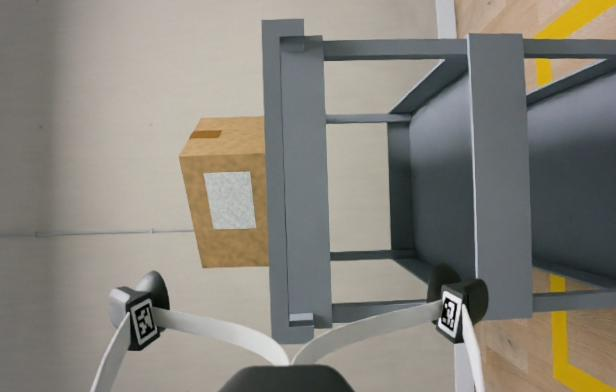

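move(
  blocking=false,
  r1={"base":{"translate_m":0.14,"strafe_m":-0.05},"joints":{"arm_m":0.13},"pace":"slow"},
)

wait(
  seconds=4,
)

wait(
  seconds=1,
  cameras=["r1_head_camera","r1_wrist_camera"],
)

Scene clock: 2037.90 s.
move: r1 moving
r1.base_odometry: x=+0.158 y=+1.367 heading=-0.241
r1.turned_by_wheels: +0.000
r1.turned_by_imu: +0.000
r1.base_tilt: forward=-1.6 right=+1.3
r1.lidar_m: 0.71 2.13 2.74 2.63 1.06 1.04 0.90 0.67 0.96 2.06 2.10 0.79
r1.base_status: translate_m moving; strafe_m moving
r1.joint_positions: lift_m=+0.648 arm_m=+0.013 wrist_yaw_rad=+0.000 wrist_pitch_rad=+0.000 wrist_roll_rad=+1.568 gripper_m=+0.135
r1.joint_status: arm_m moving
r1.measured_speeds: translate_m=+0.048 strafe_m=-0.017 rotate_rad=+0.001 lift_m=+0.000 arm_m=+0.049 wrist_yaw_rad=+0.000 wrist_pitch_rad=+0.000 wrist_roll_rad=+0.000
r1.motor_effort: lift_m=+24(24) arm_m=+4(8) wheel_0=+5(6) wheel_1=+3(4) wheel_2=-6(7)
r1.servo_current: wrist_yaw_rad=46(72) wrist_pitch_rad=39(52) wrist_roll_rad=52(65) gripper_m=39(46)
r1.hand_pose: x=+0.4718 y=-0.0875 z=+0.8258 quat_wxyz=(+0.708, +0.706, +0.000, +0.000) (m; r1's base frame)
r1.wrist_depth_mm: - - - 517 591 1430 591 / - - - 580 - 585 - / - - 866 539 - 585 - / - - 842 517 - 591 - / - - 904 517 - 580 - / - 193 - 517 187 196 1098 / - - - 142 - 1618 1229
r2: as last shown
r2.base_tilt: forward=-0.7 right=+0.0
r2.lidar_m: 1.38 0.46 1.94 3.22 3.31 4.25 - 2.42 1.66 1.54 1.60 1.48
r2.motor_effort: lift_m=+21(21) arm_m=+5(6) wheel_0=+9(9) wheel_1=-4(4) wheel_2=+2(2)
r2.servo_current: wrist_yaw_rad=52(65) wrist_pitch_rad=39(46) wrist_roll_rad=39(59) gripper_m=98(104)
r2.wrist_depth_mm: - - 243 162 239 236 236 / - - 245 164 240 238 236 / - - 246 165 241 238 238 / - - 248 165 241 240 239 / - - 249 167 244 241 239 / - - 185 166 181 243 242 / - - 251 - 246 244 243
pictures: none

Scene clock: 2040.10 s.
earlier move: r1 done
r1.base_odometry: x=+0.271 y=+1.292 heading=-0.241
r1.turned_by_wheels: +0.000
r1.turned_by_imu: +0.000
r1.base_tilt: forward=-1.6 right=+1.3
r1.lidar_m: 0.62 2.05 2.65 2.66 1.20 1.14 0.86 0.80 1.10 2.02 2.06 0.65
r1.base_status: done
r1.joint_positions: lift_m=+0.648 arm_m=+0.130 wrist_yaw_rad=+0.000 wrist_pitch_rad=+0.000 wrist_roll_rad=+1.568 gripper_m=+0.135
r1.joint_status: all done
r1.measured_speeds: all 0
r1.motor_effort: lift_m=+24(24) arm_m=+5(8) wheel_0=+3(9) wheel_1=+2(6) wheel_2=-2(7)
r1.servo_current: wrist_yaw_rad=72(72) wrist_pitch_rad=39(52) wrist_roll_rad=59(72) gripper_m=46(46)
r1.hand_pose: x=+0.5891 y=-0.0875 z=+0.8258 quat_wxyz=(+0.708, +0.706, +0.000, +0.000) (m; r1's base frame)
r1.wrist_depth_mm: - - 274 334 362 488 - / - - 272 - - - - / - 615 609 332 - - - / - 564 559 332 - - - / - 609 627 334 - - - / - 193 661 334 186 194 - / - - - 142 - - -
r2.base_odometry: x=-2.171 y=-2.248 heading=-2.157
r2.turned_by_wheels: +0.000
r2.turned_by_imu: +0.000
r2.base_tilt: forward=-0.7 right=+0.0
r2.lidar_m: 1.37 0.47 1.90 3.18 3.28 4.26 - 2.35 1.66 1.55 1.59 1.46
r2.base_status: not commanded
r2.joint_positions: lift_m=+0.850 arm_m=+0.205 wrist_yaw_rad=+1.674 wrist_pitch_rad=+0.002 wrist_roll_rad=+0.000 gripper_m=-0.029
r2.joint_status: not commanded
r2.measured_speeds: all 0
r2.motor_effort: lift_m=+21(21) arm_m=+5(6) wheel_0=+8(9) wheel_1=-4(5) wheel_2=+2(2)
r2.servo_current: wrist_yaw_rad=52(65) wrist_pitch_rad=39(46) wrist_roll_rad=39(59) gripper_m=98(104)
r2.hand_pose: x=+0.4329 y=+0.2959 z=+1.0275 quat_wxyz=(+0.670, -0.001, +0.001, +0.743) (m; r2's base frame)
r2.wrist_depth_mm: - - 242 163 239 237 235 / - - 245 163 240 238 236 / - - 246 165 241 238 238 / - - 248 165 243 240 239 / - - 249 168 243 242 240 / - - 185 166 181 243 241 / - - 252 - 246 243 243
wait: 2.20 of 4 s (r1 has come to rest)
pictures: none

Scene clock: 2041.10 s.
r1.base_odometry: x=+0.271 y=+1.292 heading=-0.241
r1.turned_by_wheels: +0.000
r1.turned_by_imu: +0.000
r1.base_tilt: forward=-1.6 right=+1.3
r1.lidar_m: 0.60 2.00 2.66 2.66 1.18 1.18 0.86 0.82 1.10 1.98 2.09 0.63
r1.base_status: done
r1.joint_positions: lift_m=+0.648 arm_m=+0.130 wrist_yaw_rad=+0.000 wrist_pitch_rad=+0.000 wrist_roll_rad=+1.568 gripper_m=+0.135
r1.joint_status: all done
r1.measured_speeds: all 0
r1.motor_effort: lift_m=+24(24) arm_m=+5(8) wheel_0=+4(9) wheel_1=+2(6) wheel_2=-2(7)
r1.servo_current: wrist_yaw_rad=39(72) wrist_pitch_rad=39(52) wrist_roll_rad=65(72) gripper_m=39(46)
r1.hand_pose: x=+0.5891 y=-0.0875 z=+0.8258 quat_wxyz=(+0.708, +0.706, +0.000, +0.000) (m; r1's base frame)
r1.wrist_depth_mm: - - 272 332 359 484 - / - - 272 - - - - / - 615 603 332 - - - / - 569 559 334 - - - / - 615 621 332 - - - / - 193 668 334 187 195 - / - - - 142 - - -
r2.base_odometry: x=-2.171 y=-2.248 heading=-2.157
r2.turned_by_wheels: +0.000
r2.turned_by_imu: +0.000
r2.base_tilt: forward=-0.7 right=+0.1
r2.lidar_m: 1.37 0.46 1.93 3.20 3.27 4.25 - 2.38 1.66 1.54 1.61 1.49
r2.base_status: not commanded
r2.joint_positions: lift_m=+0.850 arm_m=+0.205 wrist_yaw_rad=+1.674 wrist_pitch_rad=+0.002 wrist_roll_rad=+0.000 gripper_m=-0.029
r2.joint_status: not commanded
r2.measured_speeds: all 0
r2.motor_effort: lift_m=+21(21) arm_m=+5(6) wheel_0=+9(9) wheel_1=-4(5) wheel_2=+2(2)
r2.servo_current: wrist_yaw_rad=59(65) wrist_pitch_rad=39(46) wrist_roll_rad=59(59) gripper_m=98(104)
r2.hand_pose: x=+0.4329 y=+0.2959 z=+1.0275 quat_wxyz=(+0.670, -0.001, +0.001, +0.743) (m; r2's base frame)
r2.wrist_depth_mm: - - 243 162 238 236 236 / - - 244 164 240 238 236 / - - 245 165 242 239 238 / - - 247 165 243 240 238 / - - 248 168 244 243 240 / - - 185 166 181 243 241 / - - 250 - 246 243 242
wait: 1.00 s; at rest by 0.27 s
pictures: r1_head_camera, r1_wrist_camera
Images, in order (width x height): r1_head_camera 420x560, r1_wrist_camera 616x392.

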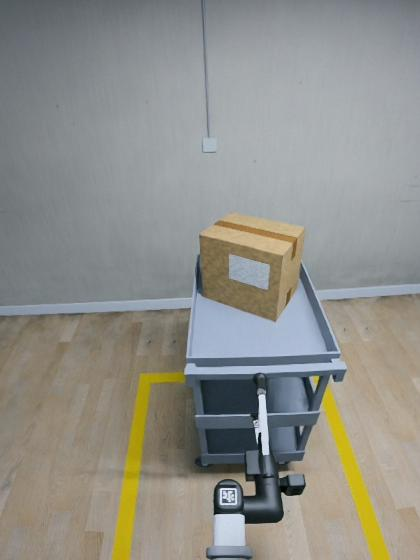

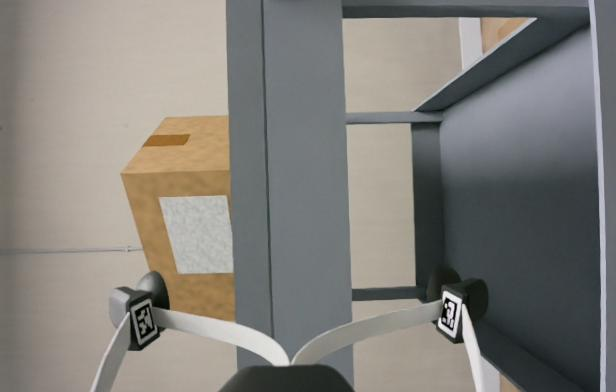

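move(
  blocking=false,
  r1={"joints":{"arm_m":0.165},"contact_limits":{"arm_m":0.0},"pace":"slow"},
)

wait(
  seconds=2,
)

move(
  blocking=false,
  r1={"joints":{"gripper_m":-0.02}},
)

wait(
  seconds=3,
)

wait(
  seconds=0.5,
  cameras=["r1_head_camera","r1_wrist_camera","r1_head_right_camera"],
)

Scene clock: 2047.43 s.
move: r1 moving
r1.base_odometry: x=+0.271 y=+1.292 heading=-0.241
r1.turned_by_wheels: +0.000
r1.turned_by_imu: +0.000
r1.base_tilt: forward=-1.6 right=+1.3
r1.lidar_m: 0.61 2.03 2.69 2.67 1.21 1.18 0.82 0.82 1.09 2.00 2.09 0.65
r1.base_status: not commanded
r1.joint_positions: lift_m=+0.648 arm_m=+0.143 wrist_yaw_rad=+0.000 wrist_pitch_rad=+0.000 wrist_roll_rad=+1.568 gripper_m=+0.135
r1.joint_status: arm_m moving
r1.measured_speeds: translate_m=+0.000 strafe_m=+0.000 rotate_rad=+0.000 lift_m=+0.000 arm_m=+0.049 wrist_yaw_rad=+0.000 wrist_pitch_rad=+0.000 wrist_roll_rad=+0.000
r1.motor_effort: lift_m=+24(24) arm_m=+8(8) wheel_0=+3(4) wheel_1=+2(2) wheel_2=-2(2)
r1.servo_current: wrist_yaw_rad=46(59) wrist_pitch_rad=46(46) wrist_roll_rad=46(72) gripper_m=52(52)
r1.contact_limits: arm_m 0
r1.hand_pose: x=+0.6018 y=-0.0875 z=+0.8258 quat_wxyz=(+0.708, +0.706, +0.000, +0.000) (m; r1's base frame)
r1.wrist_depth_mm: - - 262 - - 1499 - / - - - 325 - - - / - 609 603 324 - - - / - 559 554 324 - - - / - 603 603 322 - - - / - 193 263 324 187 194 - / - - - 142 - - -
r2: as last shown
r2.base_tilt: forward=-0.7 right=+0.0
r2.lidar_m: 1.37 0.48 1.95 3.18 3.25 4.29 - 2.39 1.65 1.56 1.59 1.49
r2.motor_effort: lift_m=+21(21) arm_m=+5(6) wheel_0=+8(9) wheel_1=-4(5) wheel_2=+2(3)
r2.servo_current: wrist_yaw_rad=52(59) wrist_pitch_rad=39(46) wrist_roll_rad=52(52) gripper_m=98(104)
r2.wrist_depth_mm: - - 242 163 239 236 235 / - - 246 164 240 238 236 / - - 245 165 241 238 237 / - - 247 165 242 240 239 / - - 249 168 244 242 240 / - - 184 166 181 243 241 / - - 251 - 245 244 243
pictures: none

Scene clock: 2048.40 s.
earlier move: r1 done
r1.base_odometry: x=+0.271 y=+1.292 heading=-0.241
r1.turned_by_wheels: +0.000
r1.turned_by_imu: +0.000
r1.base_tilt: forward=-1.6 right=+1.2
r1.lidar_m: 0.62 2.02 2.64 2.68 1.20 1.16 0.84 0.79 1.09 2.01 2.06 0.64
r1.base_status: not commanded
r1.joint_positions: lift_m=+0.648 arm_m=+0.165 wrist_yaw_rad=+0.000 wrist_pitch_rad=+0.000 wrist_roll_rad=+1.568 gripper_m=+0.135
r1.joint_status: all done
r1.measured_speeds: all 0
r1.motor_effort: lift_m=+24(24) arm_m=+5(8) wheel_0=+3(4) wheel_1=+2(2) wheel_2=-2(2)
r1.servo_current: wrist_yaw_rad=52(72) wrist_pitch_rad=46(52) wrist_roll_rad=46(72) gripper_m=46(52)
r1.contact_limits: arm_m 0
r1.hand_pose: x=+0.6241 y=-0.0875 z=+0.8258 quat_wxyz=(+0.708, +0.706, +0.000, +0.000) (m; r1's base frame)
r1.wrist_depth_mm: - - 246 297 - 1537 - / - - - 298 - - - / - 564 535 298 - - - / - 530 535 300 - - - / - 574 569 300 - - - / - 193 237 297 187 194 - / - - - 142 - - -
r2.base_odometry: x=-2.171 y=-2.248 heading=-2.157
r2.turned_by_wheels: +0.000
r2.turned_by_imu: +0.000
r2.base_tilt: forward=-0.7 right=+0.0
r2.lidar_m: 1.37 0.46 1.93 3.20 3.26 4.23 - 2.39 1.65 1.55 1.58 1.47
r2.base_status: not commanded
r2.joint_positions: lift_m=+0.850 arm_m=+0.205 wrist_yaw_rad=+1.674 wrist_pitch_rad=+0.002 wrist_roll_rad=+0.000 gripper_m=-0.029
r2.joint_status: not commanded
r2.measured_speeds: all 0
r2.motor_effort: lift_m=+21(21) arm_m=+6(6) wheel_0=+8(9) wheel_1=-4(5) wheel_2=+2(3)
r2.servo_current: wrist_yaw_rad=39(65) wrist_pitch_rad=39(46) wrist_roll_rad=46(65) gripper_m=98(111)
r2.hand_pose: x=+0.4329 y=+0.2959 z=+1.0275 quat_wxyz=(+0.670, -0.001, +0.001, +0.743) (m; r2's base frame)
r2.wrist_depth_mm: - - 242 163 239 236 235 / - - 245 163 241 237 237 / - - 245 164 242 239 238 / - - 247 165 243 240 238 / - - 250 168 243 241 239 / - - 185 167 181 242 242 / - - 251 - 246 243 243
wait: 0.97 of 2 s (r1 has come to rest)
pictures: none

Scene clock: 2048.90 s.
move: r1 moving
r1.base_odometry: x=+0.271 y=+1.292 heading=-0.241
r1.turned_by_wheels: +0.000
r1.turned_by_imu: +0.000
r1.base_tilt: forward=-1.6 right=+1.3
r1.lidar_m: 0.62 2.03 2.66 2.68 1.21 1.16 0.84 0.79 1.09 2.02 2.08 0.65
r1.base_status: not commanded
r1.joint_positions: lift_m=+0.648 arm_m=+0.165 wrist_yaw_rad=+0.000 wrist_pitch_rad=+0.000 wrist_roll_rad=+1.568 gripper_m=+0.123
r1.joint_status: gripper_m moving
r1.measured_speeds: all 0
r1.motor_effort: lift_m=+24(24) arm_m=+5(5) wheel_0=+4(4) wheel_1=+2(2) wheel_2=-2(2)
r1.servo_current: wrist_yaw_rad=46(59) wrist_pitch_rad=39(46) wrist_roll_rad=33(59) gripper_m=85(85)
r1.contact_limits: arm_m 0
r1.hand_pose: x=+0.6241 y=-0.0875 z=+0.8258 quat_wxyz=(+0.708, +0.706, +0.000, +0.000) (m; r1's base frame)
r1.wrist_depth_mm: - - 244 297 - 1499 - / - - - 298 - - - / - 574 535 298 - - - / - 535 530 298 - - - / - 580 580 300 - - - / - 196 237 300 189 186 - / - - - 146 - - -
r2: as last shown
r2.lidar_m: 1.37 0.45 1.95 3.20 3.30 4.27 - 2.38 1.67 1.55 1.57 1.47
r2.motor_effort: lift_m=+21(21) arm_m=+5(6) wheel_0=+8(9) wheel_1=-4(5) wheel_2=+2(3)
r2.servo_current: wrist_yaw_rad=52(52) wrist_pitch_rad=39(46) wrist_roll_rad=59(59) gripper_m=104(104)
r2.wrist_depth_mm: - - 244 162 238 237 235 / - - 244 163 239 238 236 / - - 247 165 242 238 238 / - - 247 165 243 241 239 / - - 249 167 243 242 240 / - - 185 166 182 243 242 / - - 251 - 246 245 243
pictures: none

Scene clock: 2050.77 s.
earlier move: r1 done
r1.base_odometry: x=+0.271 y=+1.292 heading=-0.241
r1.turned_by_wheels: +0.000
r1.turned_by_imu: +0.000
r1.base_tilt: forward=-1.6 right=+1.3
r1.lidar_m: 0.62 2.03 2.67 2.67 1.21 1.16 0.82 0.83 1.11 2.02 2.08 0.64
r1.base_status: not commanded
r1.joint_positions: lift_m=+0.648 arm_m=+0.165 wrist_yaw_rad=+0.000 wrist_pitch_rad=+0.001 wrist_roll_rad=+1.568 gripper_m=-0.019
r1.joint_status: all done
r1.measured_speeds: all 0
r1.motor_effort: lift_m=+20(24) arm_m=+5(5) wheel_0=+2(4) wheel_1=+0(2) wheel_2=+0(2)
r1.servo_current: wrist_yaw_rad=52(65) wrist_pitch_rad=39(59) wrist_roll_rad=52(65) gripper_m=52(189)
r1.contact_limits: arm_m 0
r1.hand_pose: x=+0.6242 y=-0.0875 z=+0.8260 quat_wxyz=(+0.708, +0.706, +0.000, +0.000) (m; r1's base frame)
r1.wrist_depth_mm: - - 247 - 332 1397 - / - - 246 307 - - - / - - 585 306 - - - / - 535 525 304 - - - / - 574 559 303 - - - / - 621 609 199 179 - - / - 132 163 146 145 - -
r2.base_odometry: x=-2.171 y=-2.248 heading=-2.157
r2.turned_by_wheels: +0.000
r2.turned_by_imu: +0.000
r2.base_tilt: forward=-0.7 right=+0.1
r2.lidar_m: 1.38 0.47 1.95 3.20 3.28 4.26 - 2.37 1.63 1.55 1.60 1.47
r2.base_status: not commanded
r2.joint_positions: lift_m=+0.850 arm_m=+0.205 wrist_yaw_rad=+1.674 wrist_pitch_rad=+0.002 wrist_roll_rad=+0.000 gripper_m=-0.029
r2.joint_status: not commanded
r2.measured_speeds: all 0
r2.motor_effort: lift_m=+21(21) arm_m=+5(6) wheel_0=+8(9) wheel_1=-4(5) wheel_2=+2(3)
r2.servo_current: wrist_yaw_rad=65(72) wrist_pitch_rad=46(46) wrist_roll_rad=52(59) gripper_m=98(104)
r2.hand_pose: x=+0.4329 y=+0.2959 z=+1.0275 quat_wxyz=(+0.670, -0.001, +0.001, +0.743) (m; r2's base frame)
r2.wrist_depth_mm: - - 243 163 238 236 235 / - - 245 163 240 238 236 / - - 246 165 242 239 237 / - - 248 165 243 240 239 / - - 248 168 244 242 240 / - - 185 167 181 243 241 / - - 251 - 246 244 243
wait: 1.87 of 3 s (r1 has come to rest)
pictures: none

Scene clock: 2051.27 s.
r1.base_odometry: x=+0.271 y=+1.292 heading=-0.241
r1.turned_by_wheels: +0.000
r1.turned_by_imu: +0.000
r1.base_tilt: forward=-1.6 right=+1.2
r1.lidar_m: 0.60 1.99 2.68 2.65 1.22 1.15 0.86 0.82 1.11 2.01 2.08 0.67
r1.base_status: not commanded
r1.joint_positions: lift_m=+0.648 arm_m=+0.165 wrist_yaw_rad=+0.000 wrist_pitch_rad=+0.001 wrist_roll_rad=+1.568 gripper_m=-0.019
r1.joint_status: all done
r1.measured_speeds: all 0
r1.motor_effort: lift_m=+20(24) arm_m=+5(5) wheel_0=+2(4) wheel_1=+0(2) wheel_2=+0(2)
r1.servo_current: wrist_yaw_rad=46(65) wrist_pitch_rad=46(59) wrist_roll_rad=52(65) gripper_m=59(189)
r1.contact_limits: arm_m 0
r1.hand_pose: x=+0.6242 y=-0.0875 z=+0.8260 quat_wxyz=(+0.708, +0.706, +0.000, +0.000) (m; r1's base frame)
r1.wrist_depth_mm: - - 247 - 330 1430 - / - - 246 309 - - - / - - 585 306 - - - / - 535 530 306 - - - / - 574 569 303 - - - / - 627 609 198 178 - - / - 132 163 146 145 - -
r2.base_odometry: x=-2.171 y=-2.248 heading=-2.157
r2.turned_by_wheels: +0.000
r2.turned_by_imu: +0.000
r2.base_tilt: forward=-0.6 right=+0.0
r2.lidar_m: 1.38 0.47 1.96 3.21 3.25 4.22 - 2.38 1.65 1.54 1.59 1.49
r2.base_status: not commanded
r2.joint_positions: lift_m=+0.850 arm_m=+0.205 wrist_yaw_rad=+1.674 wrist_pitch_rad=+0.002 wrist_roll_rad=+0.000 gripper_m=-0.029
r2.joint_status: not commanded
r2.measured_speeds: all 0
r2.motor_effort: lift_m=+21(21) arm_m=+6(6) wheel_0=+9(9) wheel_1=-4(5) wheel_2=+2(3)
r2.servo_current: wrist_yaw_rad=46(72) wrist_pitch_rad=39(46) wrist_roll_rad=65(59) gripper_m=91(104)
r2.hand_pose: x=+0.4329 y=+0.2959 z=+1.0275 quat_wxyz=(+0.670, -0.001, +0.001, +0.743) (m; r2's base frame)
r2.wrist_depth_mm: - - 244 163 238 236 236 / - - 244 164 240 238 237 / - - 246 165 241 239 236 / - - 247 165 243 240 238 / - - 248 167 244 243 239 / - - 184 166 181 244 242 / - - 252 - 246 244 242
wait: 0.50 s; at rest by 0.27 s
pictures: r1_head_camera, r1_head_right_camera, r1_wrist_camera
Images, in order (width x height): r1_head_camera 420x560, r1_head_right_camera 420x672, r1_wrist_camera 616x392.

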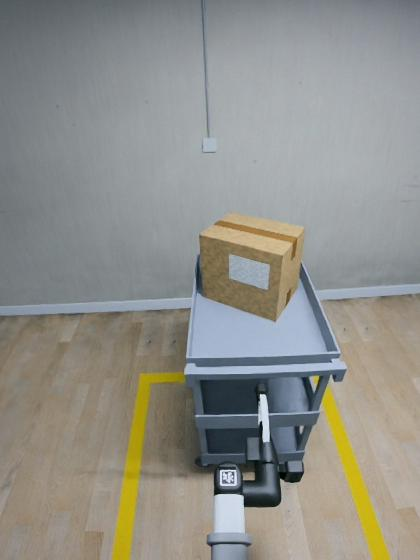

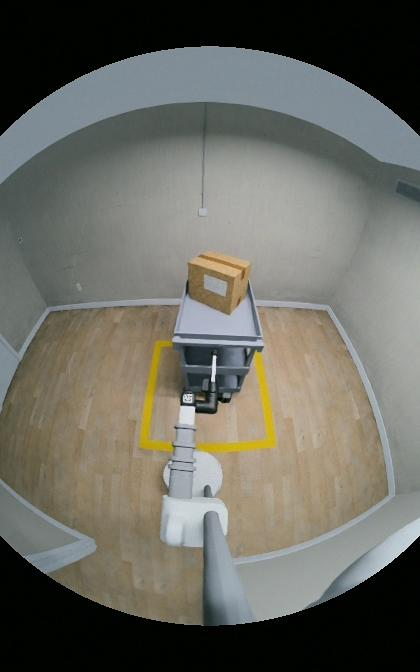

